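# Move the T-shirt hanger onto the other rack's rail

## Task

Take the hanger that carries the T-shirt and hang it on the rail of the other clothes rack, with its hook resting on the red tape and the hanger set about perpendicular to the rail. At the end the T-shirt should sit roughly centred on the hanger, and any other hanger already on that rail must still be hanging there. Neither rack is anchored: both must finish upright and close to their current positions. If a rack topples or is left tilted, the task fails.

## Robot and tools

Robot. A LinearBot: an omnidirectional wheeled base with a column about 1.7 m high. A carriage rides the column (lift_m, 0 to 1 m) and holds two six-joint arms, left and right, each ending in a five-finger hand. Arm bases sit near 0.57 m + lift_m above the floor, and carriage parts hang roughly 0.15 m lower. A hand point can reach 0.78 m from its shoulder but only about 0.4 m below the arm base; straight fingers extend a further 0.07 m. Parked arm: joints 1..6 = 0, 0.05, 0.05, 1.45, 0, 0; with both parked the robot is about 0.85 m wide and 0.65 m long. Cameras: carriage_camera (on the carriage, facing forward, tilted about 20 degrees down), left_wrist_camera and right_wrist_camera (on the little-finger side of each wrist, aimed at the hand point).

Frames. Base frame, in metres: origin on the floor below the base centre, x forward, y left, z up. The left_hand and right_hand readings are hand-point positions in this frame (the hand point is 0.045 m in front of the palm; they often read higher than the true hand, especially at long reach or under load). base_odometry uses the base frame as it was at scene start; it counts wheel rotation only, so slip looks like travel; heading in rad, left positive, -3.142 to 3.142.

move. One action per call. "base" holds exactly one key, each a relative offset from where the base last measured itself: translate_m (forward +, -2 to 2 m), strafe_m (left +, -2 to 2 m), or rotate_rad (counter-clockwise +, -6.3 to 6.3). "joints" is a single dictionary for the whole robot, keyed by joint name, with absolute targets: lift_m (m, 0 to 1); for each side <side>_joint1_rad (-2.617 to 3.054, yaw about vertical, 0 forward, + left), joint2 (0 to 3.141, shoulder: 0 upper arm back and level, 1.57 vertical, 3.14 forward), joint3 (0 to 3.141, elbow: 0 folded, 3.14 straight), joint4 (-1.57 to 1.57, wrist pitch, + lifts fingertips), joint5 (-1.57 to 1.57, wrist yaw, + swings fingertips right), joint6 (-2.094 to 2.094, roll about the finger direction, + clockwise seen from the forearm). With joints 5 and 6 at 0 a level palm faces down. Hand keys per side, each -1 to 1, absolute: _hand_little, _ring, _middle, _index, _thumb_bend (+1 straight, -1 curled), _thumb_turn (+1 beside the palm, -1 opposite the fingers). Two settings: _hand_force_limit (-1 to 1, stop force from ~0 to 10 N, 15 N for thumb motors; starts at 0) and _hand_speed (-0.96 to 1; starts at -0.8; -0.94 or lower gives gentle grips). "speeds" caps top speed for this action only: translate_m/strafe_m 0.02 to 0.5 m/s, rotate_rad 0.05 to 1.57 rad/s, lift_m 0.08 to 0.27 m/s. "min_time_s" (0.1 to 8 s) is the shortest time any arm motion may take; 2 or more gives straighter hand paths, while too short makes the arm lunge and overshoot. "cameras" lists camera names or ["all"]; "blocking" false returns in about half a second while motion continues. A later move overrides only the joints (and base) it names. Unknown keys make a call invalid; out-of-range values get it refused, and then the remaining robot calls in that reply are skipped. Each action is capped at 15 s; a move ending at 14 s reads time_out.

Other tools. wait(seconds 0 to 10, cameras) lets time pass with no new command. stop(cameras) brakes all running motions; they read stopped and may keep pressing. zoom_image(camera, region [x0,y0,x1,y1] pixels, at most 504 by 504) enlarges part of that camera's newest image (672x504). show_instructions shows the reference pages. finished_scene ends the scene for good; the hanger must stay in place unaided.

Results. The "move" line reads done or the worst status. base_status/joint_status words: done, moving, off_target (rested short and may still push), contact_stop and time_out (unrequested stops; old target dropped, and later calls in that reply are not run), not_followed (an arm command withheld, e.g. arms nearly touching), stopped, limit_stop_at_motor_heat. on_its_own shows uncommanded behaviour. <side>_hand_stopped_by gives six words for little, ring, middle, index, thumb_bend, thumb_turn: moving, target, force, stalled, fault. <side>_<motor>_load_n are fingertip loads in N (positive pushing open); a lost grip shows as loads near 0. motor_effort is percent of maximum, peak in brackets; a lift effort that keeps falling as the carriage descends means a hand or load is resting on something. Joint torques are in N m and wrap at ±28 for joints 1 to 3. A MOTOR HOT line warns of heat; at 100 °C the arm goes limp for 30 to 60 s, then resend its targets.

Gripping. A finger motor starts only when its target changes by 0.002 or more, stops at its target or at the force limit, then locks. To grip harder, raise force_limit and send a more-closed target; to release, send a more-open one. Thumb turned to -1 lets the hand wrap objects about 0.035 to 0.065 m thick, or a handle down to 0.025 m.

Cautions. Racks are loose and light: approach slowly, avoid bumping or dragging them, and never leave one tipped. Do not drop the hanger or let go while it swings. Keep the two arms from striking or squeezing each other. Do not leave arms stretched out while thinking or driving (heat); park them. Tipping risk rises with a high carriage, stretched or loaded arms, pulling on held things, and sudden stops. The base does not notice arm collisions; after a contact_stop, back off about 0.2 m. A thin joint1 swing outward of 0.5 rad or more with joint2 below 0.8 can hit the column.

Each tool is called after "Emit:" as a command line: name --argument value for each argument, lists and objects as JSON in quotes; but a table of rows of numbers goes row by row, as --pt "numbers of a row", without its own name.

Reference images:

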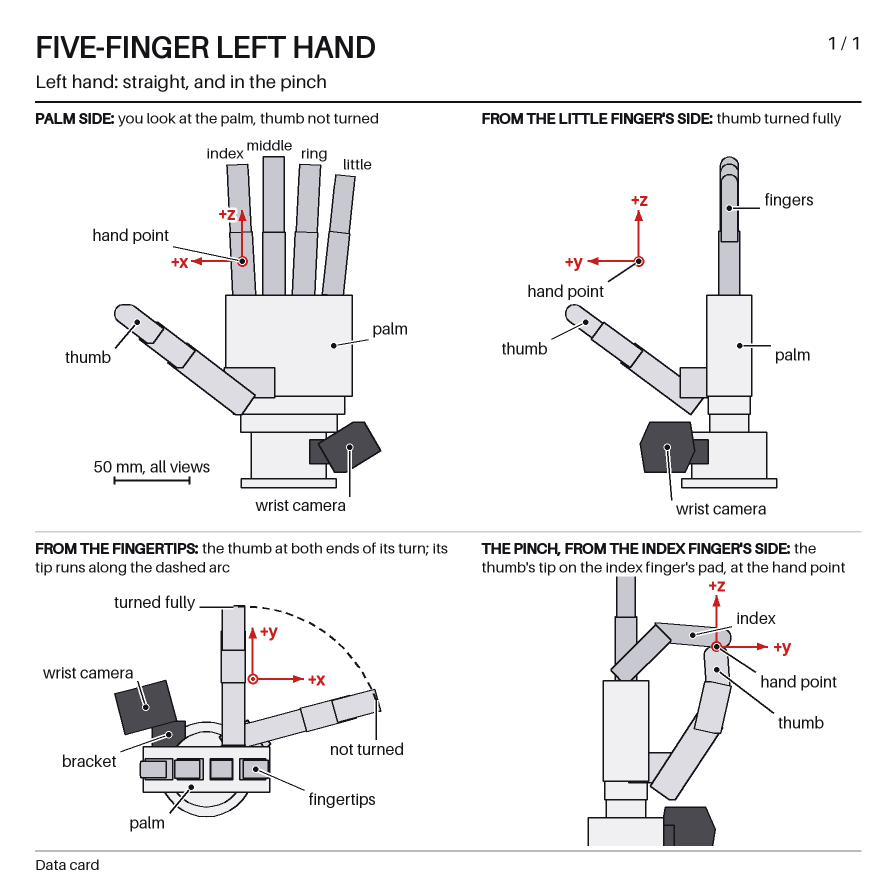

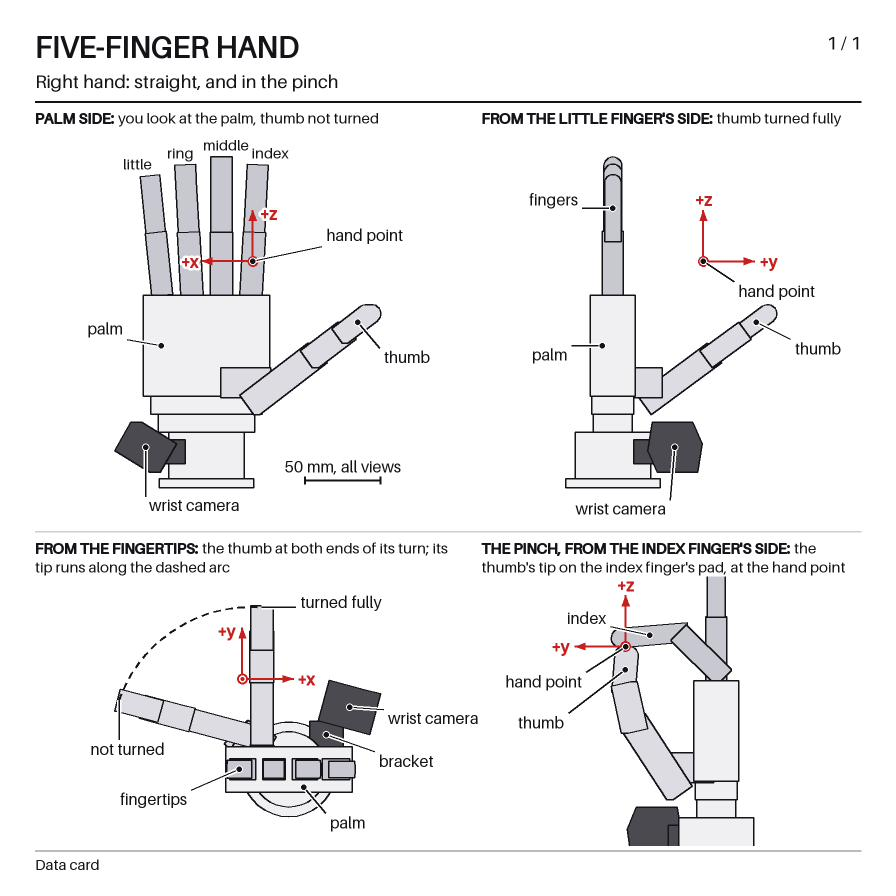

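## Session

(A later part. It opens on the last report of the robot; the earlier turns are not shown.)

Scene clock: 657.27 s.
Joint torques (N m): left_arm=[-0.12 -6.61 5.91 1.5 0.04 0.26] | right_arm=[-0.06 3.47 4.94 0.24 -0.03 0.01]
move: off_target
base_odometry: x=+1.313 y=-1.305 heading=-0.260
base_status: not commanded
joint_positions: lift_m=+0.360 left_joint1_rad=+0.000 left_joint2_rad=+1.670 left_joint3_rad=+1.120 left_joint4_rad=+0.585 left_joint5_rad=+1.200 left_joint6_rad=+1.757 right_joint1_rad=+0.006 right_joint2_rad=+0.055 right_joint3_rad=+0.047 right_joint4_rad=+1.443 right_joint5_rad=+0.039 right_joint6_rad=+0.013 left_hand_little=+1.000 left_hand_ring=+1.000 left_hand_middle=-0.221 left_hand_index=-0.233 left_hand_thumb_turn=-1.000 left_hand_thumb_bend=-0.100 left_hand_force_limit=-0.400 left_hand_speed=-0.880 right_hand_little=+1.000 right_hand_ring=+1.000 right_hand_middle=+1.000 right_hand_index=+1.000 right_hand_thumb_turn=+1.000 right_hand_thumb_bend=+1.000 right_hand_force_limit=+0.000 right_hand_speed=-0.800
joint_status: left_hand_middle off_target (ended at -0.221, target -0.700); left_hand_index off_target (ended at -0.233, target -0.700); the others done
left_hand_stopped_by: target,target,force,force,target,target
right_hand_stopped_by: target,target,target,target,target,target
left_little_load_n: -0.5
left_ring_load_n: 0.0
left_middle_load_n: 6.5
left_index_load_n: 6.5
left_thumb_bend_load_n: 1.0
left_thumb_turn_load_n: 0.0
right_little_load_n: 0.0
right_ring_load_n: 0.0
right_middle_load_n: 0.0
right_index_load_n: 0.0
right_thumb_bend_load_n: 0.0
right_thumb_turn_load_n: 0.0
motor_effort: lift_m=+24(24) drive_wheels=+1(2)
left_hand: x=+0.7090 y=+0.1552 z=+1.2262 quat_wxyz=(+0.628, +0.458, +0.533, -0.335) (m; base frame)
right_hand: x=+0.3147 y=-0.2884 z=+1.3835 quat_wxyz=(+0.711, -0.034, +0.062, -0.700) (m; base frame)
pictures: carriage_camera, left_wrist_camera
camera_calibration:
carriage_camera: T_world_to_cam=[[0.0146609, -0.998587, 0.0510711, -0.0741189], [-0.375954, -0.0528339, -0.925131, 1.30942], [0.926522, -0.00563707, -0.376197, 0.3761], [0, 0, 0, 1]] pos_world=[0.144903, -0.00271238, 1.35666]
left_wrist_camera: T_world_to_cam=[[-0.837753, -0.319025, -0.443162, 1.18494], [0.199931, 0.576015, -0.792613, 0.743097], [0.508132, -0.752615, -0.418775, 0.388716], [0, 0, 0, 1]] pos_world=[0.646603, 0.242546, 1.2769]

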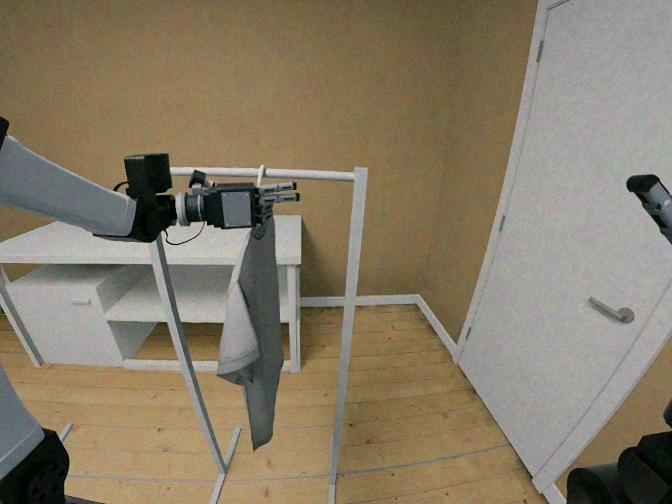

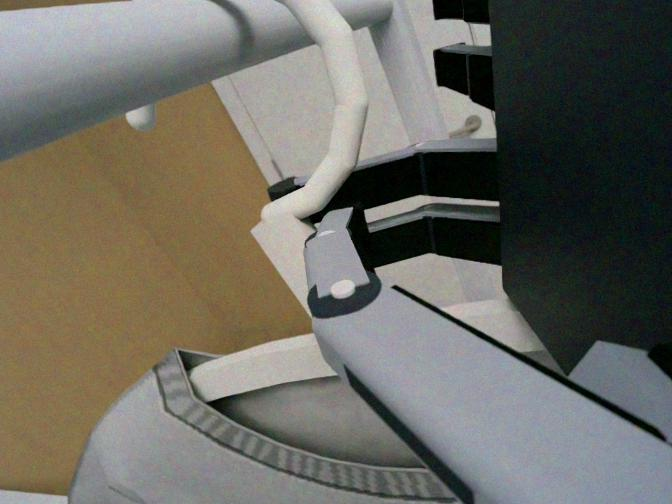

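Emit:
move --joints '{"left_hand_thumb_bend": 0.3, "left_hand_index": 0.3, "left_hand_middle": 0.3, "left_hand_speed": -0.6}'

Emit:
move --base '{"translate_m": 0.006}' --speeds '{"translate_m": 0.04}' --cameras '["left_wrist_camera", "carriage_camera"]'

Emit:
zoom_image --camera "left_wrist_camera" --region '[200, 100, 500, 400]'

Emit:
zoom_image --camera "carriage_camera" --region '[230, 150, 330, 250]'

Scene clock: 667.90 s.
Joint torques (N m): left_arm=[0.01 -6.71 6.19 1.51 -0.08 0.27] | right_arm=[0.1 3.43 4.9 0.21 -0.04 0.01]
move: done
base_odometry: x=+1.313 y=-1.305 heading=-0.260
base_status: not commanded
joint_positions: lift_m=+0.360 left_joint1_rad=+0.000 left_joint2_rad=+1.670 left_joint3_rad=+1.120 left_joint4_rad=+0.578 left_joint5_rad=+1.209 left_joint6_rad=+1.757 right_joint1_rad=+0.006 right_joint2_rad=+0.055 right_joint3_rad=+0.047 right_joint4_rad=+1.443 right_joint5_rad=+0.039 right_joint6_rad=+0.013 left_hand_little=+1.000 left_hand_ring=+1.000 left_hand_middle=+0.300 left_hand_index=+0.300 left_hand_thumb_turn=-1.000 left_hand_thumb_bend=+0.299 left_hand_force_limit=-0.400 left_hand_speed=-0.600 right_hand_little=+1.000 right_hand_ring=+1.000 right_hand_middle=+1.000 right_hand_index=+1.000 right_hand_thumb_turn=+1.000 right_hand_thumb_bend=+1.000 right_hand_force_limit=+0.000 right_hand_speed=-0.800
joint_status: all done
left_hand_stopped_by: target,target,target,target,target,target
right_hand_stopped_by: target,target,target,target,target,target
left_little_load_n: 0.0
left_ring_load_n: 0.0
left_middle_load_n: 0.0
left_index_load_n: 0.0
left_thumb_bend_load_n: -1.5
left_thumb_turn_load_n: 0.5
right_little_load_n: 0.0
right_ring_load_n: 0.0
right_middle_load_n: 0.0
right_index_load_n: 0.0
right_thumb_bend_load_n: 0.0
right_thumb_turn_load_n: 0.0
motor_effort: lift_m=+24(24) drive_wheels=+1(2)
left_hand: x=+0.7074 y=+0.1540 z=+1.2248 quat_wxyz=(+0.624, +0.459, +0.533, -0.340) (m; base frame)
right_hand: x=+0.3147 y=-0.2884 z=+1.3835 quat_wxyz=(+0.711, -0.034, +0.062, -0.700) (m; base frame)
pictures: none

Scene clock: 668.53 s.
Joint torques (N m): left_arm=[-0.32 -6.53 6.02 1.49 -0.1 0.3] | right_arm=[0.01 3.4 4.97 0.27 -0.03 -0.01]
move: done
base_odometry: x=+1.319 y=-1.306 heading=-0.260
base_status: done
joint_positions: lift_m=+0.360 left_joint1_rad=+0.000 left_joint2_rad=+1.670 left_joint3_rad=+1.120 left_joint4_rad=+0.578 left_joint5_rad=+1.214 left_joint6_rad=+1.758 right_joint1_rad=+0.006 right_joint2_rad=+0.055 right_joint3_rad=+0.047 right_joint4_rad=+1.441 right_joint5_rad=+0.039 right_joint6_rad=+0.013 left_hand_little=+1.000 left_hand_ring=+1.000 left_hand_middle=+0.300 left_hand_index=+0.300 left_hand_thumb_turn=-1.000 left_hand_thumb_bend=+0.299 left_hand_force_limit=-0.400 left_hand_speed=-0.600 right_hand_little=+1.000 right_hand_ring=+1.000 right_hand_middle=+1.000 right_hand_index=+1.000 right_hand_thumb_turn=+1.000 right_hand_thumb_bend=+1.000 right_hand_force_limit=+0.000 right_hand_speed=-0.800
joint_status: not commanded
left_hand_stopped_by: target,target,target,target,target,target
right_hand_stopped_by: target,target,target,target,target,target
left_little_load_n: 0.0
left_ring_load_n: 0.0
left_middle_load_n: 0.0
left_index_load_n: 0.0
left_thumb_bend_load_n: -1.5
left_thumb_turn_load_n: 1.0
right_little_load_n: 0.0
right_ring_load_n: 0.0
right_middle_load_n: 0.0
right_index_load_n: 0.0
right_thumb_bend_load_n: 0.0
right_thumb_turn_load_n: 0.0
motor_effort: lift_m=+23(24) drive_wheels=+2(7)
left_hand: x=+0.7066 y=+0.1534 z=+1.2248 quat_wxyz=(+0.623, +0.461, +0.532, -0.341) (m; base frame)
right_hand: x=+0.3151 y=-0.2884 z=+1.3834 quat_wxyz=(+0.711, -0.035, +0.063, -0.700) (m; base frame)
pictures: carriage_camera, left_wrist_camera
camera_calibration:
carriage_camera: T_world_to_cam=[[0.0146609, -0.998587, 0.0510711, -0.0741189], [-0.375954, -0.0528339, -0.925131, 1.30942], [0.926522, -0.00563707, -0.376197, 0.3761], [0, 0, 0, 1]] pos_world=[0.144903, -0.00271238, 1.35666]
left_wrist_camera: T_world_to_cam=[[-0.844856, -0.306458, -0.438522, 1.17921], [0.203617, 0.573796, -0.793283, 0.742124], [0.49473, -0.759501, -0.422375, 0.402915], [0, 0, 0, 1]] pos_world=[0.645817, 0.241565, 1.276]

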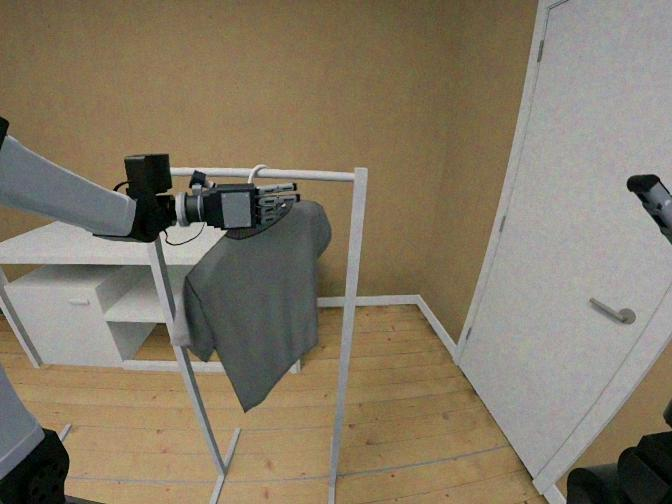

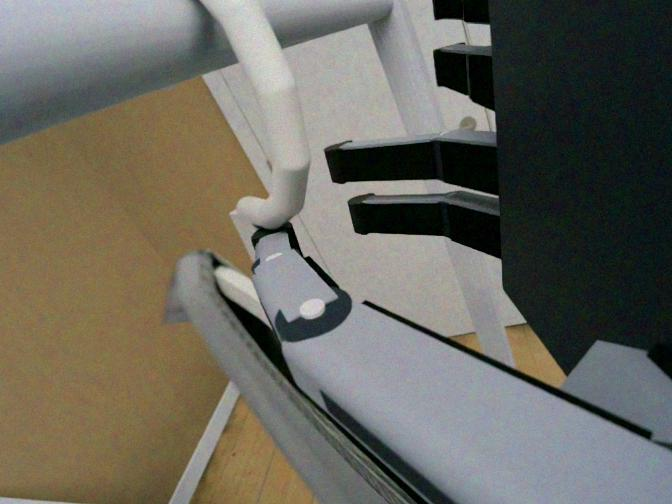

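Scaled by 1.680 from the camera's 672x504 image, which has a finer 960x720 frame.

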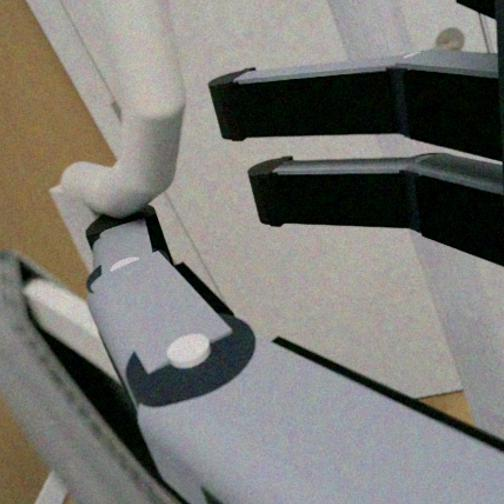

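Scaled by 5.040 from the camera's 672x504 image, which has a finer 960x720 frame.

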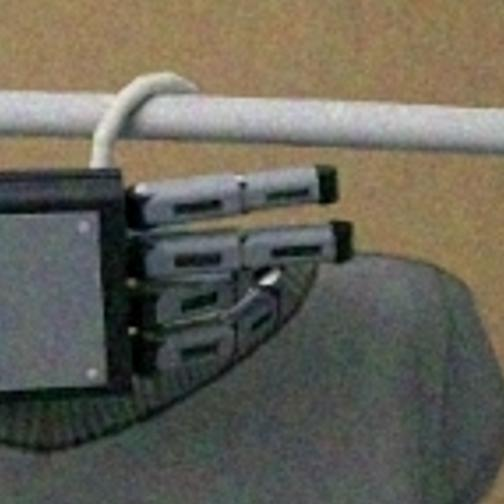

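Emit:
move --joints '{"left_hand_thumb_bend": 0.0, "left_hand_index": 1, "left_hand_middle": 1, "left_hand_speed": -0.6}'

Emit:
move --base '{"strafe_m": 0.03}' --speeds '{"strafe_m": 0.06}'

Emit:
move --joints '{"left_hand_thumb_bend": 1.0}' --cameras '["left_wrist_camera", "carriage_camera"]'

Scene clock: 676.67 s.
Joint torques (N m): left_arm=[0.06 -6.71 6.17 1.56 0.09 0.28] | right_arm=[0.01 3.43 4.89 0.23 -0.02 -0.03]
move: done
base_odometry: x=+1.319 y=-1.306 heading=-0.260
base_status: not commanded
joint_positions: lift_m=+0.360 left_joint1_rad=+0.000 left_joint2_rad=+1.670 left_joint3_rad=+1.120 left_joint4_rad=+0.578 left_joint5_rad=+1.198 left_joint6_rad=+1.758 right_joint1_rad=+0.006 right_joint2_rad=+0.055 right_joint3_rad=+0.047 right_joint4_rad=+1.441 right_joint5_rad=+0.039 right_joint6_rad=+0.013 left_hand_little=+1.000 left_hand_ring=+1.000 left_hand_middle=+1.000 left_hand_index=+1.000 left_hand_thumb_turn=-1.000 left_hand_thumb_bend=+0.000 left_hand_force_limit=-0.400 left_hand_speed=-0.600 right_hand_little=+1.000 right_hand_ring=+1.000 right_hand_middle=+1.000 right_hand_index=+1.000 right_hand_thumb_turn=+1.000 right_hand_thumb_bend=+1.000 right_hand_force_limit=+0.000 right_hand_speed=-0.800
joint_status: all done
left_hand_stopped_by: target,target,target,target,target,target
right_hand_stopped_by: target,target,target,target,target,target
left_little_load_n: 0.0
left_ring_load_n: 0.0
left_middle_load_n: 0.0
left_index_load_n: 0.0
left_thumb_bend_load_n: 0.5
left_thumb_turn_load_n: 0.5
right_little_load_n: 0.0
right_ring_load_n: 0.0
right_middle_load_n: 0.0
right_index_load_n: 0.0
right_thumb_bend_load_n: 0.0
right_thumb_turn_load_n: 0.0
motor_effort: lift_m=+23(24) drive_wheels=+2(3)
left_hand: x=+0.7092 y=+0.1555 z=+1.2249 quat_wxyz=(+0.626, +0.456, +0.535, -0.336) (m; base frame)
right_hand: x=+0.3151 y=-0.2884 z=+1.3834 quat_wxyz=(+0.711, -0.035, +0.063, -0.700) (m; base frame)
pictures: none

Scene clock: 677.70 s.
Joint torques (N m): left_arm=[-0.28 -6.72 6.09 1.6 0.03 0.28] | right_arm=[0.09 3.62 5.01 0.26 -0.02 0.02]
move: done
base_odometry: x=+1.326 y=-1.277 heading=-0.261
base_status: done
joint_positions: lift_m=+0.360 left_joint1_rad=+0.000 left_joint2_rad=+1.670 left_joint3_rad=+1.120 left_joint4_rad=+0.578 left_joint5_rad=+1.198 left_joint6_rad=+1.758 right_joint1_rad=+0.006 right_joint2_rad=+0.055 right_joint3_rad=+0.047 right_joint4_rad=+1.441 right_joint5_rad=+0.039 right_joint6_rad=+0.013 left_hand_little=+1.000 left_hand_ring=+1.000 left_hand_middle=+1.000 left_hand_index=+1.000 left_hand_thumb_turn=-1.000 left_hand_thumb_bend=+0.000 left_hand_force_limit=-0.400 left_hand_speed=-0.600 right_hand_little=+1.000 right_hand_ring=+1.000 right_hand_middle=+1.000 right_hand_index=+1.000 right_hand_thumb_turn=+1.000 right_hand_thumb_bend=+1.000 right_hand_force_limit=+0.000 right_hand_speed=-0.800
joint_status: not commanded
left_hand_stopped_by: target,target,target,target,target,target
right_hand_stopped_by: target,target,target,target,target,target
left_little_load_n: 0.0
left_ring_load_n: 0.0
left_middle_load_n: 0.0
left_index_load_n: 0.0
left_thumb_bend_load_n: 0.0
left_thumb_turn_load_n: 0.0
right_little_load_n: 0.0
right_ring_load_n: 0.0
right_middle_load_n: 0.0
right_index_load_n: 0.0
right_thumb_bend_load_n: 0.0
right_thumb_turn_load_n: 0.0
motor_effort: lift_m=+23(24) drive_wheels=+0(15)
left_hand: x=+0.7092 y=+0.1556 z=+1.2249 quat_wxyz=(+0.626, +0.456, +0.535, -0.336) (m; base frame)
right_hand: x=+0.3151 y=-0.2884 z=+1.3834 quat_wxyz=(+0.711, -0.035, +0.063, -0.700) (m; base frame)
pictures: none

Scene clock: 679.93 s.
Joint torques (N m): left_arm=[-0.23 -6.74 6.06 1.48 0.07 0.27] | right_arm=[0.14 3.4 4.82 0.26 -0.01 -0.01]
move: done
base_odometry: x=+1.326 y=-1.277 heading=-0.261
base_status: not commanded
joint_positions: lift_m=+0.360 left_joint1_rad=+0.000 left_joint2_rad=+1.670 left_joint3_rad=+1.120 left_joint4_rad=+0.578 left_joint5_rad=+1.198 left_joint6_rad=+1.758 right_joint1_rad=+0.006 right_joint2_rad=+0.055 right_joint3_rad=+0.047 right_joint4_rad=+1.441 right_joint5_rad=+0.039 right_joint6_rad=+0.013 left_hand_little=+1.000 left_hand_ring=+1.000 left_hand_middle=+1.000 left_hand_index=+1.000 left_hand_thumb_turn=-1.000 left_hand_thumb_bend=+1.000 left_hand_force_limit=-0.400 left_hand_speed=-0.600 right_hand_little=+1.000 right_hand_ring=+1.000 right_hand_middle=+1.000 right_hand_index=+1.000 right_hand_thumb_turn=+1.000 right_hand_thumb_bend=+1.000 right_hand_force_limit=+0.000 right_hand_speed=-0.800
joint_status: all done
left_hand_stopped_by: target,target,target,target,target,target
right_hand_stopped_by: target,target,target,target,target,target
left_little_load_n: 0.0
left_ring_load_n: 0.0
left_middle_load_n: 0.0
left_index_load_n: 0.0
left_thumb_bend_load_n: 0.0
left_thumb_turn_load_n: 0.0
right_little_load_n: 0.0
right_ring_load_n: 0.0
right_middle_load_n: 0.0
right_index_load_n: 0.0
right_thumb_bend_load_n: 0.0
right_thumb_turn_load_n: 0.0
motor_effort: lift_m=+23(24) drive_wheels=-2(3)
left_hand: x=+0.7092 y=+0.1556 z=+1.2249 quat_wxyz=(+0.626, +0.456, +0.535, -0.336) (m; base frame)
right_hand: x=+0.3151 y=-0.2884 z=+1.3834 quat_wxyz=(+0.711, -0.035, +0.063, -0.700) (m; base frame)
pictures: carriage_camera, left_wrist_camera
camera_calibration:
carriage_camera: T_world_to_cam=[[0.0146609, -0.998587, 0.0510711, -0.0741189], [-0.375954, -0.0528339, -0.925131, 1.30942], [0.926522, -0.00563707, -0.376197, 0.3761], [0, 0, 0, 1]] pos_world=[0.144903, -0.00271238, 1.35666]
left_wrist_camera: T_world_to_cam=[[-0.839861, -0.320121, -0.438356, 1.18039], [0.194403, 0.576615, -0.793551, 0.746787], [0.506795, -0.75169, -0.422044, 0.393227], [0, 0, 0, 1]] pos_world=[0.6469, 0.242844, 1.276]

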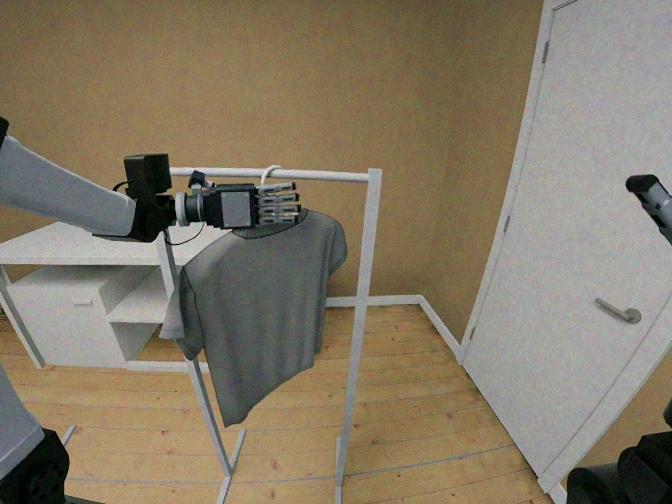

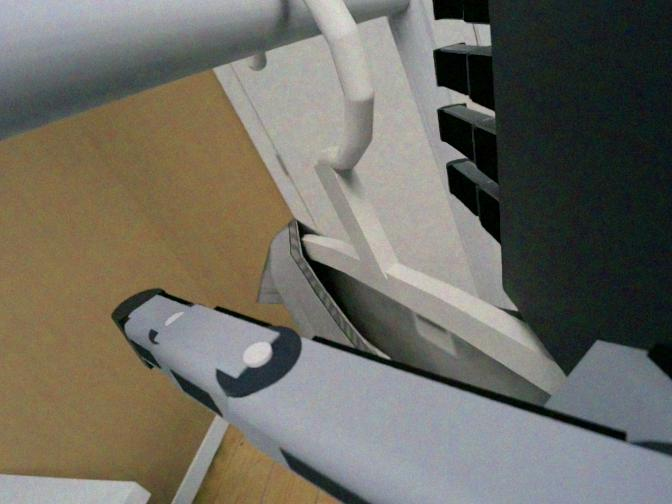

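Emit:
move --base '{"strafe_m": 0.11}' --speeds '{"strafe_m": 0.12}'

Emit:
move --base '{"translate_m": -0.03}' --joints '{"lift_m": 0.32}' --speeds '{"translate_m": 0.1}'

Emit:
move --base '{"strafe_m": -0.11}' --speeds '{"strafe_m": 0.08}' --cameras '["left_wrist_camera", "carriage_camera"]'

Scene clock: 696.40 s.
Joint torques (N m): left_arm=[-0.38 -6.53 6.09 1.55 0.06 0.27] | right_arm=[-0.03 3.48 4.92 0.24 -0.03 -0.01]
move: done
base_odometry: x=+1.355 y=-1.171 heading=-0.261
base_status: done
joint_positions: lift_m=+0.360 left_joint1_rad=+0.000 left_joint2_rad=+1.670 left_joint3_rad=+1.120 left_joint4_rad=+0.578 left_joint5_rad=+1.199 left_joint6_rad=+1.758 right_joint1_rad=+0.006 right_joint2_rad=+0.055 right_joint3_rad=+0.047 right_joint4_rad=+1.441 right_joint5_rad=+0.039 right_joint6_rad=+0.013 left_hand_little=+1.000 left_hand_ring=+1.000 left_hand_middle=+1.000 left_hand_index=+1.000 left_hand_thumb_turn=-1.000 left_hand_thumb_bend=+1.000 left_hand_force_limit=-0.400 left_hand_speed=-0.600 right_hand_little=+1.000 right_hand_ring=+1.000 right_hand_middle=+1.000 right_hand_index=+1.000 right_hand_thumb_turn=+1.000 right_hand_thumb_bend=+1.000 right_hand_force_limit=+0.000 right_hand_speed=-0.800
joint_status: not commanded
left_hand_stopped_by: target,target,target,target,target,target
right_hand_stopped_by: target,target,target,target,target,target
left_little_load_n: 0.0
left_ring_load_n: 0.0
left_middle_load_n: 0.0
left_index_load_n: 0.0
left_thumb_bend_load_n: 0.0
left_thumb_turn_load_n: 0.0
right_little_load_n: 0.5
right_ring_load_n: 0.0
right_middle_load_n: 0.0
right_index_load_n: 0.0
right_thumb_bend_load_n: 0.0
right_thumb_turn_load_n: 0.0
motor_effort: lift_m=+23(24) drive_wheels=-5(9)
left_hand: x=+0.7090 y=+0.1553 z=+1.2249 quat_wxyz=(+0.626, +0.457, +0.535, -0.336) (m; base frame)
right_hand: x=+0.3151 y=-0.2884 z=+1.3834 quat_wxyz=(+0.711, -0.035, +0.063, -0.700) (m; base frame)
pictures: none

Scene clock: 697.50 s.
Joint torques (N m): left_arm=[-0.08 -6.76 6.31 1.56 0.04 0.21] | right_arm=[0.08 3.47 4.86 0.23 -0.05 0.01]
move: done
base_odometry: x=+1.326 y=-1.163 heading=-0.261
base_status: done
joint_positions: lift_m=+0.320 left_joint1_rad=+0.000 left_joint2_rad=+1.673 left_joint3_rad=+1.120 left_joint4_rad=+0.579 left_joint5_rad=+1.200 left_joint6_rad=+1.758 right_joint1_rad=+0.006 right_joint2_rad=+0.055 right_joint3_rad=+0.047 right_joint4_rad=+1.443 right_joint5_rad=+0.039 right_joint6_rad=+0.013 left_hand_little=+1.000 left_hand_ring=+1.000 left_hand_middle=+1.000 left_hand_index=+1.000 left_hand_thumb_turn=-1.000 left_hand_thumb_bend=+1.000 left_hand_force_limit=-0.400 left_hand_speed=-0.600 right_hand_little=+1.000 right_hand_ring=+1.000 right_hand_middle=+1.000 right_hand_index=+1.000 right_hand_thumb_turn=+1.000 right_hand_thumb_bend=+1.000 right_hand_force_limit=+0.000 right_hand_speed=-0.800
joint_status: all done
left_hand_stopped_by: target,target,target,target,target,target
right_hand_stopped_by: target,target,target,target,target,target
left_little_load_n: 0.0
left_ring_load_n: 0.0
left_middle_load_n: 0.0
left_index_load_n: 0.0
left_thumb_bend_load_n: 0.0
left_thumb_turn_load_n: 0.5
right_little_load_n: 0.0
right_ring_load_n: 0.0
right_middle_load_n: 0.0
right_index_load_n: 0.0
right_thumb_bend_load_n: 0.0
right_thumb_turn_load_n: 0.0
motor_effort: lift_m=+17(19) drive_wheels=-3(8)
left_hand: x=+0.7092 y=+0.1552 z=+1.1844 quat_wxyz=(+0.625, +0.457, +0.535, -0.337) (m; base frame)
right_hand: x=+0.3147 y=-0.2884 z=+1.3442 quat_wxyz=(+0.711, -0.034, +0.062, -0.700) (m; base frame)
pictures: none

Scene clock: 699.60 s.
Joint torques (N m): left_arm=[0.02 -6.68 6.05 1.54 0.01 0.27] | right_arm=[0.1 3.48 5.01 0.22 -0.02 0]
move: done
base_odometry: x=+1.297 y=-1.270 heading=-0.261
base_status: done
joint_positions: lift_m=+0.320 left_joint1_rad=-0.001 left_joint2_rad=+1.673 left_joint3_rad=+1.120 left_joint4_rad=+0.579 left_joint5_rad=+1.200 left_joint6_rad=+1.758 right_joint1_rad=+0.006 right_joint2_rad=+0.055 right_joint3_rad=+0.047 right_joint4_rad=+1.443 right_joint5_rad=+0.039 right_joint6_rad=+0.013 left_hand_little=+1.000 left_hand_ring=+1.000 left_hand_middle=+1.000 left_hand_index=+1.000 left_hand_thumb_turn=-1.000 left_hand_thumb_bend=+1.000 left_hand_force_limit=-0.400 left_hand_speed=-0.600 right_hand_little=+1.000 right_hand_ring=+1.000 right_hand_middle=+1.000 right_hand_index=+1.000 right_hand_thumb_turn=+1.000 right_hand_thumb_bend=+1.000 right_hand_force_limit=+0.000 right_hand_speed=-0.800
joint_status: not commanded
left_hand_stopped_by: target,target,target,target,target,target
right_hand_stopped_by: target,target,target,target,target,target
left_little_load_n: 0.0
left_ring_load_n: 0.0
left_middle_load_n: 0.0
left_index_load_n: 0.0
left_thumb_bend_load_n: 0.0
left_thumb_turn_load_n: 0.5
right_little_load_n: 0.0
right_ring_load_n: 0.0
right_middle_load_n: 0.0
right_index_load_n: 0.0
right_thumb_bend_load_n: 0.0
right_thumb_turn_load_n: -0.5
motor_effort: lift_m=+18(19) drive_wheels=-4(8)
left_hand: x=+0.7092 y=+0.1551 z=+1.1844 quat_wxyz=(+0.625, +0.457, +0.535, -0.337) (m; base frame)
right_hand: x=+0.3147 y=-0.2883 z=+1.3442 quat_wxyz=(+0.711, -0.034, +0.062, -0.700) (m; base frame)
pictures: carriage_camera, left_wrist_camera
camera_calibration:
carriage_camera: T_world_to_cam=[[0.0146609, -0.998587, 0.0510711, -0.0721067], [-0.375954, -0.0528339, -0.925131, 1.27297], [0.926522, -0.00563707, -0.376197, 0.361278], [0, 0, 0, 1]] pos_world=[0.144903, -0.00271238, 1.31726]
left_wrist_camera: T_world_to_cam=[[-0.841272, -0.318506, -0.436825, 1.16156], [0.194012, 0.57632, -0.79386, 0.715667], [0.5046, -0.752602, -0.423048, 0.3786], [0, 0, 0, 1]] pos_world=[0.647301, 0.242446, 1.23571]

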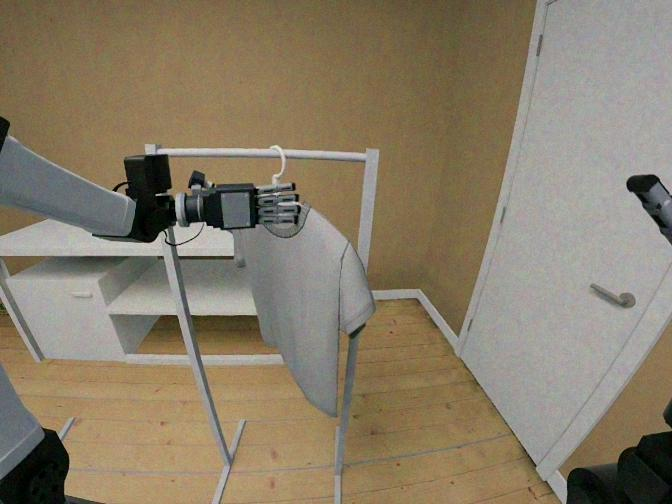

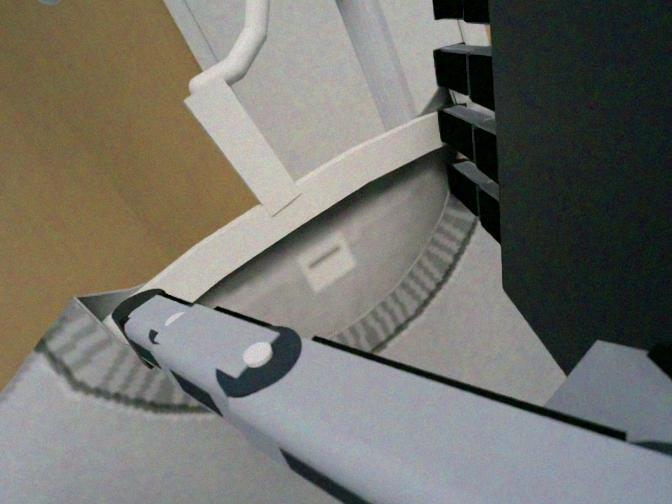

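Emit:
move --base '{"strafe_m": 0.07}' --speeds '{"strafe_m": 0.1}'

Emit:
move --base '{"translate_m": 0.036}' --joints '{"lift_m": 0.362}' --speeds '{"translate_m": 0.1}'

Emit:
move --base '{"strafe_m": -0.06}' --speeds '{"strafe_m": 0.08}' --cameras '["left_wrist_camera", "carriage_camera"]'

Emit:
zoom_image --camera "carriage_camera" --region '[230, 150, 330, 250]'

Emit:
zoom_image --camera "left_wrist_camera" --region '[200, 50, 500, 350]'

Scene clock: 709.77 s.
Joint torques (N m): left_arm=[-0.24 -6.82 6.06 1.52 0.02 0.28] | right_arm=[0.01 3.63 5.04 0.2 -0.04 0]
move: done
base_odometry: x=+1.316 y=-1.202 heading=-0.261
base_status: done
joint_positions: lift_m=+0.320 left_joint1_rad=-0.001 left_joint2_rad=+1.673 left_joint3_rad=+1.120 left_joint4_rad=+0.579 left_joint5_rad=+1.200 left_joint6_rad=+1.758 right_joint1_rad=+0.006 right_joint2_rad=+0.055 right_joint3_rad=+0.047 right_joint4_rad=+1.443 right_joint5_rad=+0.039 right_joint6_rad=+0.013 left_hand_little=+1.000 left_hand_ring=+1.000 left_hand_middle=+1.000 left_hand_index=+1.000 left_hand_thumb_turn=-1.000 left_hand_thumb_bend=+1.000 left_hand_force_limit=-0.400 left_hand_speed=-0.600 right_hand_little=+1.000 right_hand_ring=+1.000 right_hand_middle=+1.000 right_hand_index=+1.000 right_hand_thumb_turn=+1.000 right_hand_thumb_bend=+1.000 right_hand_force_limit=+0.000 right_hand_speed=-0.800
joint_status: not commanded
left_hand_stopped_by: target,target,target,target,target,target
right_hand_stopped_by: target,target,target,target,target,target
left_little_load_n: 0.0
left_ring_load_n: 0.0
left_middle_load_n: 0.0
left_index_load_n: 0.0
left_thumb_bend_load_n: 0.0
left_thumb_turn_load_n: 0.0
right_little_load_n: 0.0
right_ring_load_n: 0.0
right_middle_load_n: 0.0
right_index_load_n: -0.5
right_thumb_bend_load_n: 0.0
right_thumb_turn_load_n: 0.0
motor_effort: lift_m=+18(18) drive_wheels=-1(12)
left_hand: x=+0.7091 y=+0.1550 z=+1.1844 quat_wxyz=(+0.625, +0.457, +0.535, -0.337) (m; base frame)
right_hand: x=+0.3147 y=-0.2883 z=+1.3442 quat_wxyz=(+0.711, -0.034, +0.062, -0.700) (m; base frame)
pictures: none

Scene clock: 710.90 s.
Joint torques (N m): left_arm=[-0.01 -6.84 6.02 1.49 0.05 0.23] | right_arm=[0.02 3.45 4.89 0.27 -0.02 0.01]
move: done
base_odometry: x=+1.350 y=-1.211 heading=-0.261
base_status: done
joint_positions: lift_m=+0.362 left_joint1_rad=-0.001 left_joint2_rad=+1.673 left_joint3_rad=+1.119 left_joint4_rad=+0.585 left_joint5_rad=+1.200 left_joint6_rad=+1.758 right_joint1_rad=+0.006 right_joint2_rad=+0.055 right_joint3_rad=+0.047 right_joint4_rad=+1.442 right_joint5_rad=+0.039 right_joint6_rad=+0.013 left_hand_little=+1.000 left_hand_ring=+1.000 left_hand_middle=+1.000 left_hand_index=+1.000 left_hand_thumb_turn=-1.000 left_hand_thumb_bend=+1.000 left_hand_force_limit=-0.400 left_hand_speed=-0.600 right_hand_little=+1.000 right_hand_ring=+1.000 right_hand_middle=+1.000 right_hand_index=+1.000 right_hand_thumb_turn=+1.000 right_hand_thumb_bend=+1.000 right_hand_force_limit=+0.000 right_hand_speed=-0.800
joint_status: all done
left_hand_stopped_by: target,target,target,target,target,target
right_hand_stopped_by: target,target,target,target,target,target
left_little_load_n: 0.0
left_ring_load_n: 0.0
left_middle_load_n: 0.0
left_index_load_n: 0.0
left_thumb_bend_load_n: 0.0
left_thumb_turn_load_n: 0.0
right_little_load_n: 0.0
right_ring_load_n: 0.0
right_middle_load_n: 0.0
right_index_load_n: 0.0
right_thumb_bend_load_n: 0.0
right_thumb_turn_load_n: 0.0
motor_effort: lift_m=+24(28) drive_wheels=+1(9)
left_hand: x=+0.7091 y=+0.1550 z=+1.2267 quat_wxyz=(+0.627, +0.458, +0.534, -0.336) (m; base frame)
right_hand: x=+0.3148 y=-0.2883 z=+1.3855 quat_wxyz=(+0.711, -0.034, +0.062, -0.700) (m; base frame)
pictures: none

Scene clock: 712.37 s.
Joint torques (N m): left_arm=[0.1 -6.57 6.09 1.52 0.03 0.29] | right_arm=[0.06 3.52 4.92 0.26 -0.04 -0.01]
move: done
base_odometry: x=+1.335 y=-1.269 heading=-0.261
base_status: done
joint_positions: lift_m=+0.362 left_joint1_rad=+0.000 left_joint2_rad=+1.673 left_joint3_rad=+1.119 left_joint4_rad=+0.585 left_joint5_rad=+1.200 left_joint6_rad=+1.758 right_joint1_rad=+0.006 right_joint2_rad=+0.055 right_joint3_rad=+0.047 right_joint4_rad=+1.442 right_joint5_rad=+0.039 right_joint6_rad=+0.013 left_hand_little=+1.000 left_hand_ring=+1.000 left_hand_middle=+1.000 left_hand_index=+1.000 left_hand_thumb_turn=-1.000 left_hand_thumb_bend=+1.000 left_hand_force_limit=-0.400 left_hand_speed=-0.600 right_hand_little=+1.000 right_hand_ring=+1.000 right_hand_middle=+1.000 right_hand_index=+1.000 right_hand_thumb_turn=+1.000 right_hand_thumb_bend=+1.000 right_hand_force_limit=+0.000 right_hand_speed=-0.800
joint_status: not commanded
left_hand_stopped_by: target,target,target,target,target,target
right_hand_stopped_by: target,target,target,target,target,target
left_little_load_n: 0.0
left_ring_load_n: 0.0
left_middle_load_n: 0.0
left_index_load_n: 0.0
left_thumb_bend_load_n: 0.0
left_thumb_turn_load_n: 0.5
right_little_load_n: 0.0
right_ring_load_n: 0.0
right_middle_load_n: 0.0
right_index_load_n: 0.0
right_thumb_bend_load_n: 0.0
right_thumb_turn_load_n: 0.0
motor_effort: lift_m=+23(24) drive_wheels=+0(8)
left_hand: x=+0.7094 y=+0.1554 z=+1.2267 quat_wxyz=(+0.627, +0.457, +0.534, -0.336) (m; base frame)
right_hand: x=+0.3148 y=-0.2883 z=+1.3855 quat_wxyz=(+0.711, -0.034, +0.062, -0.699) (m; base frame)
pictures: carriage_camera, left_wrist_camera
camera_calibration:
carriage_camera: T_world_to_cam=[[0.0146609, -0.998587, 0.0510711, -0.0742211], [-0.375954, -0.0528339, -0.925131, 1.31127], [0.926522, -0.00563707, -0.376197, 0.376853], [0, 0, 0, 1]] pos_world=[0.144903, -0.00271238, 1.35866]
left_wrist_camera: T_world_to_cam=[[-0.838689, -0.319136, -0.441309, 1.18392], [0.197803, 0.576485, -0.792805, 0.744969], [0.50742, -0.752209, -0.420365, 0.391351], [0, 0, 0, 1]] pos_world=[0.647002, 0.242745, 1.2776]

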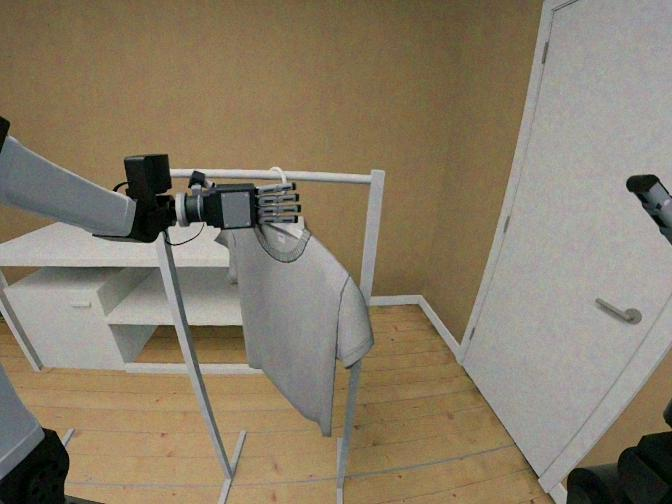

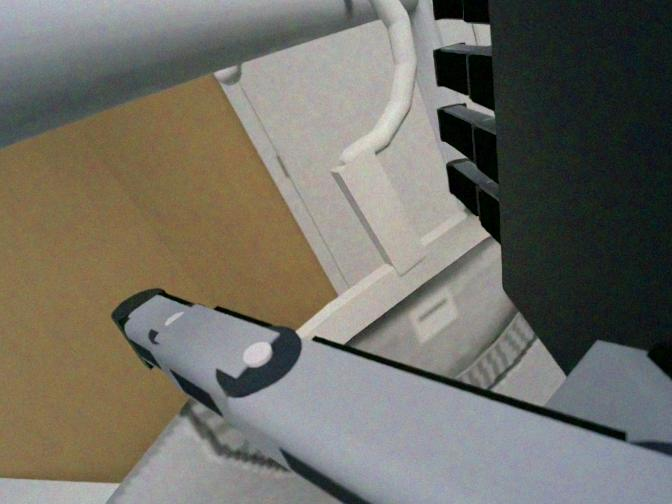

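Scaled by 5.040 from the camera's 672x504 image, which has a finer 960x720 frame.

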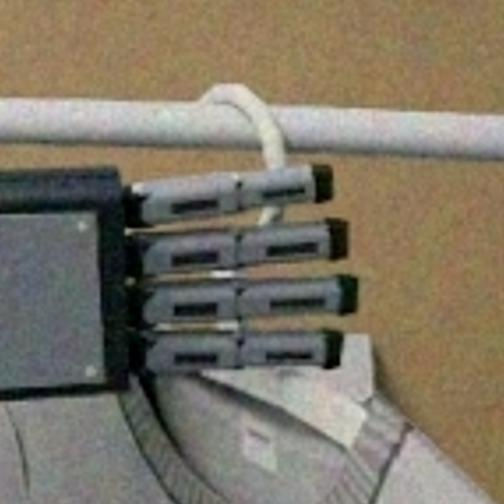

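Scaled by 1.680 from the camera's 672x504 image, which has a finer 960x720 frame.

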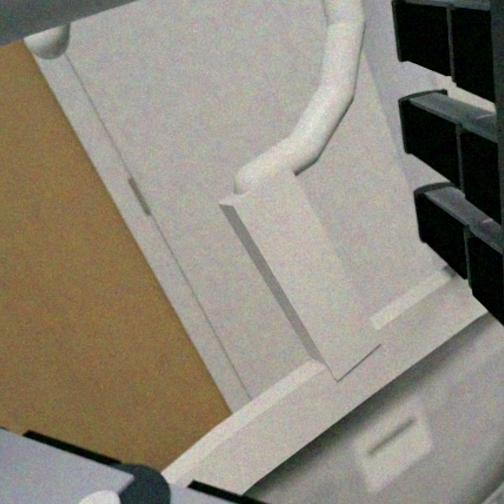

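Emit:
move --base '{"translate_m": -0.014}' --speeds '{"translate_m": 0.05}'

Emit:
move --base '{"strafe_m": -0.017}' --speeds '{"strafe_m": 0.05}' --cameras '["left_wrist_camera", "carriage_camera"]'

Emit:
zoom_image --camera "carriage_camera" --region '[230, 150, 330, 250]'

Emit:
zoom_image --camera "left_wrist_camera" --region '[200, 50, 500, 350]'

Scene clock: 731.20 s.
Joint torques (N m): left_arm=[-0.32 -6.8 6.22 1.51 0.03 0.29] | right_arm=[-0.02 3.58 4.98 0.22 -0.02 -0.02]
move: done
base_odometry: x=+1.322 y=-1.266 heading=-0.261
base_status: done
joint_positions: lift_m=+0.362 left_joint1_rad=+0.000 left_joint2_rad=+1.673 left_joint3_rad=+1.119 left_joint4_rad=+0.585 left_joint5_rad=+1.200 left_joint6_rad=+1.758 right_joint1_rad=+0.006 right_joint2_rad=+0.055 right_joint3_rad=+0.047 right_joint4_rad=+1.442 right_joint5_rad=+0.039 right_joint6_rad=+0.013 left_hand_little=+1.000 left_hand_ring=+1.000 left_hand_middle=+1.000 left_hand_index=+1.000 left_hand_thumb_turn=-1.000 left_hand_thumb_bend=+1.000 left_hand_force_limit=-0.400 left_hand_speed=-0.600 right_hand_little=+1.000 right_hand_ring=+1.000 right_hand_middle=+1.000 right_hand_index=+1.000 right_hand_thumb_turn=+1.000 right_hand_thumb_bend=+1.000 right_hand_force_limit=+0.000 right_hand_speed=-0.800
joint_status: not commanded
left_hand_stopped_by: target,target,target,target,target,target
right_hand_stopped_by: target,target,target,target,target,target
left_little_load_n: 0.0
left_ring_load_n: 0.0
left_middle_load_n: 0.0
left_index_load_n: 0.0
left_thumb_bend_load_n: 0.0
left_thumb_turn_load_n: 0.0
right_little_load_n: 0.0
right_ring_load_n: 0.0
right_middle_load_n: 0.0
right_index_load_n: 0.0
right_thumb_bend_load_n: 0.0
right_thumb_turn_load_n: 0.0
motor_effort: lift_m=+22(24) drive_wheels=+0(5)
left_hand: x=+0.7093 y=+0.1554 z=+1.2266 quat_wxyz=(+0.627, +0.457, +0.534, -0.336) (m; base frame)
right_hand: x=+0.3148 y=-0.2883 z=+1.3855 quat_wxyz=(+0.711, -0.034, +0.062, -0.699) (m; base frame)
pictures: none

Scene clock: 732.10 s.
Joint torques (N m): left_arm=[-0.16 -6.91 6.26 1.49 0.05 0.26] | right_arm=[0.05 3.56 4.96 0.22 -0.05 -0.01]
move: done
base_odometry: x=+1.317 y=-1.282 heading=-0.261
base_status: done
joint_positions: lift_m=+0.362 left_joint1_rad=+0.000 left_joint2_rad=+1.673 left_joint3_rad=+1.119 left_joint4_rad=+0.585 left_joint5_rad=+1.199 left_joint6_rad=+1.758 right_joint1_rad=+0.006 right_joint2_rad=+0.055 right_joint3_rad=+0.047 right_joint4_rad=+1.442 right_joint5_rad=+0.039 right_joint6_rad=+0.013 left_hand_little=+1.000 left_hand_ring=+1.000 left_hand_middle=+1.000 left_hand_index=+1.000 left_hand_thumb_turn=-1.000 left_hand_thumb_bend=+1.000 left_hand_force_limit=-0.400 left_hand_speed=-0.600 right_hand_little=+1.000 right_hand_ring=+1.000 right_hand_middle=+1.000 right_hand_index=+1.000 right_hand_thumb_turn=+1.000 right_hand_thumb_bend=+1.000 right_hand_force_limit=+0.000 right_hand_speed=-0.800
joint_status: not commanded
left_hand_stopped_by: target,target,target,target,target,target
right_hand_stopped_by: target,target,target,target,target,target
left_little_load_n: 0.0
left_ring_load_n: 0.0
left_middle_load_n: 0.0
left_index_load_n: 0.0
left_thumb_bend_load_n: 0.0
left_thumb_turn_load_n: 0.5
right_little_load_n: 0.0
right_ring_load_n: 0.0
right_middle_load_n: 0.0
right_index_load_n: 0.0
right_thumb_bend_load_n: 0.5
right_thumb_turn_load_n: 0.0
motor_effort: lift_m=+23(23) drive_wheels=-3(9)
left_hand: x=+0.7095 y=+0.1557 z=+1.2266 quat_wxyz=(+0.627, +0.457, +0.534, -0.336) (m; base frame)
right_hand: x=+0.3148 y=-0.2883 z=+1.3855 quat_wxyz=(+0.711, -0.034, +0.062, -0.699) (m; base frame)
pictures: carriage_camera, left_wrist_camera
camera_calibration:
carriage_camera: T_world_to_cam=[[0.0146609, -0.998587, 0.0510711, -0.0742211], [-0.375954, -0.0528339, -0.925131, 1.31127], [0.926522, -0.00563707, -0.376197, 0.376853], [0, 0, 0, 1]] pos_world=[0.144903, -0.00271238, 1.35866]
left_wrist_camera: T_world_to_cam=[[-0.838605, -0.319826, -0.440968, 1.18374], [0.19706, 0.576567, -0.79293, 0.745455], [0.507847, -0.751852, -0.420487, 0.391244], [0, 0, 0, 1]] pos_world=[0.647101, 0.242944, 1.2776]

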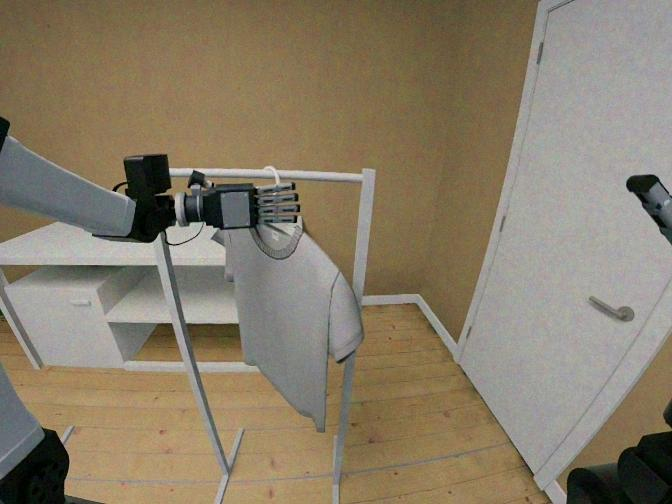

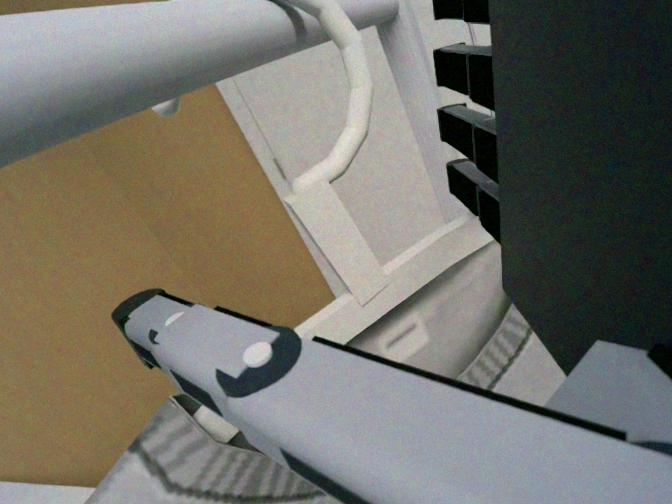

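Scaled by 5.040 from the camera's 672x504 image, which has a finer 960x720 frame.

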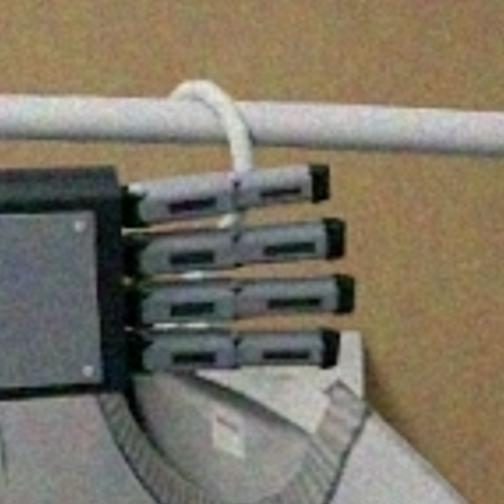

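Scaled by 1.680 from the camera's 672x504 image, which has a finer 960x720 frame.

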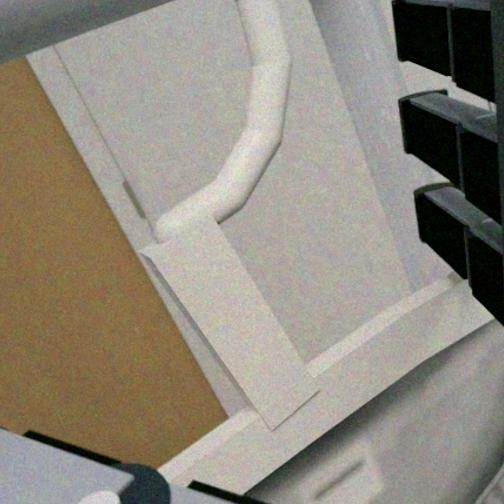

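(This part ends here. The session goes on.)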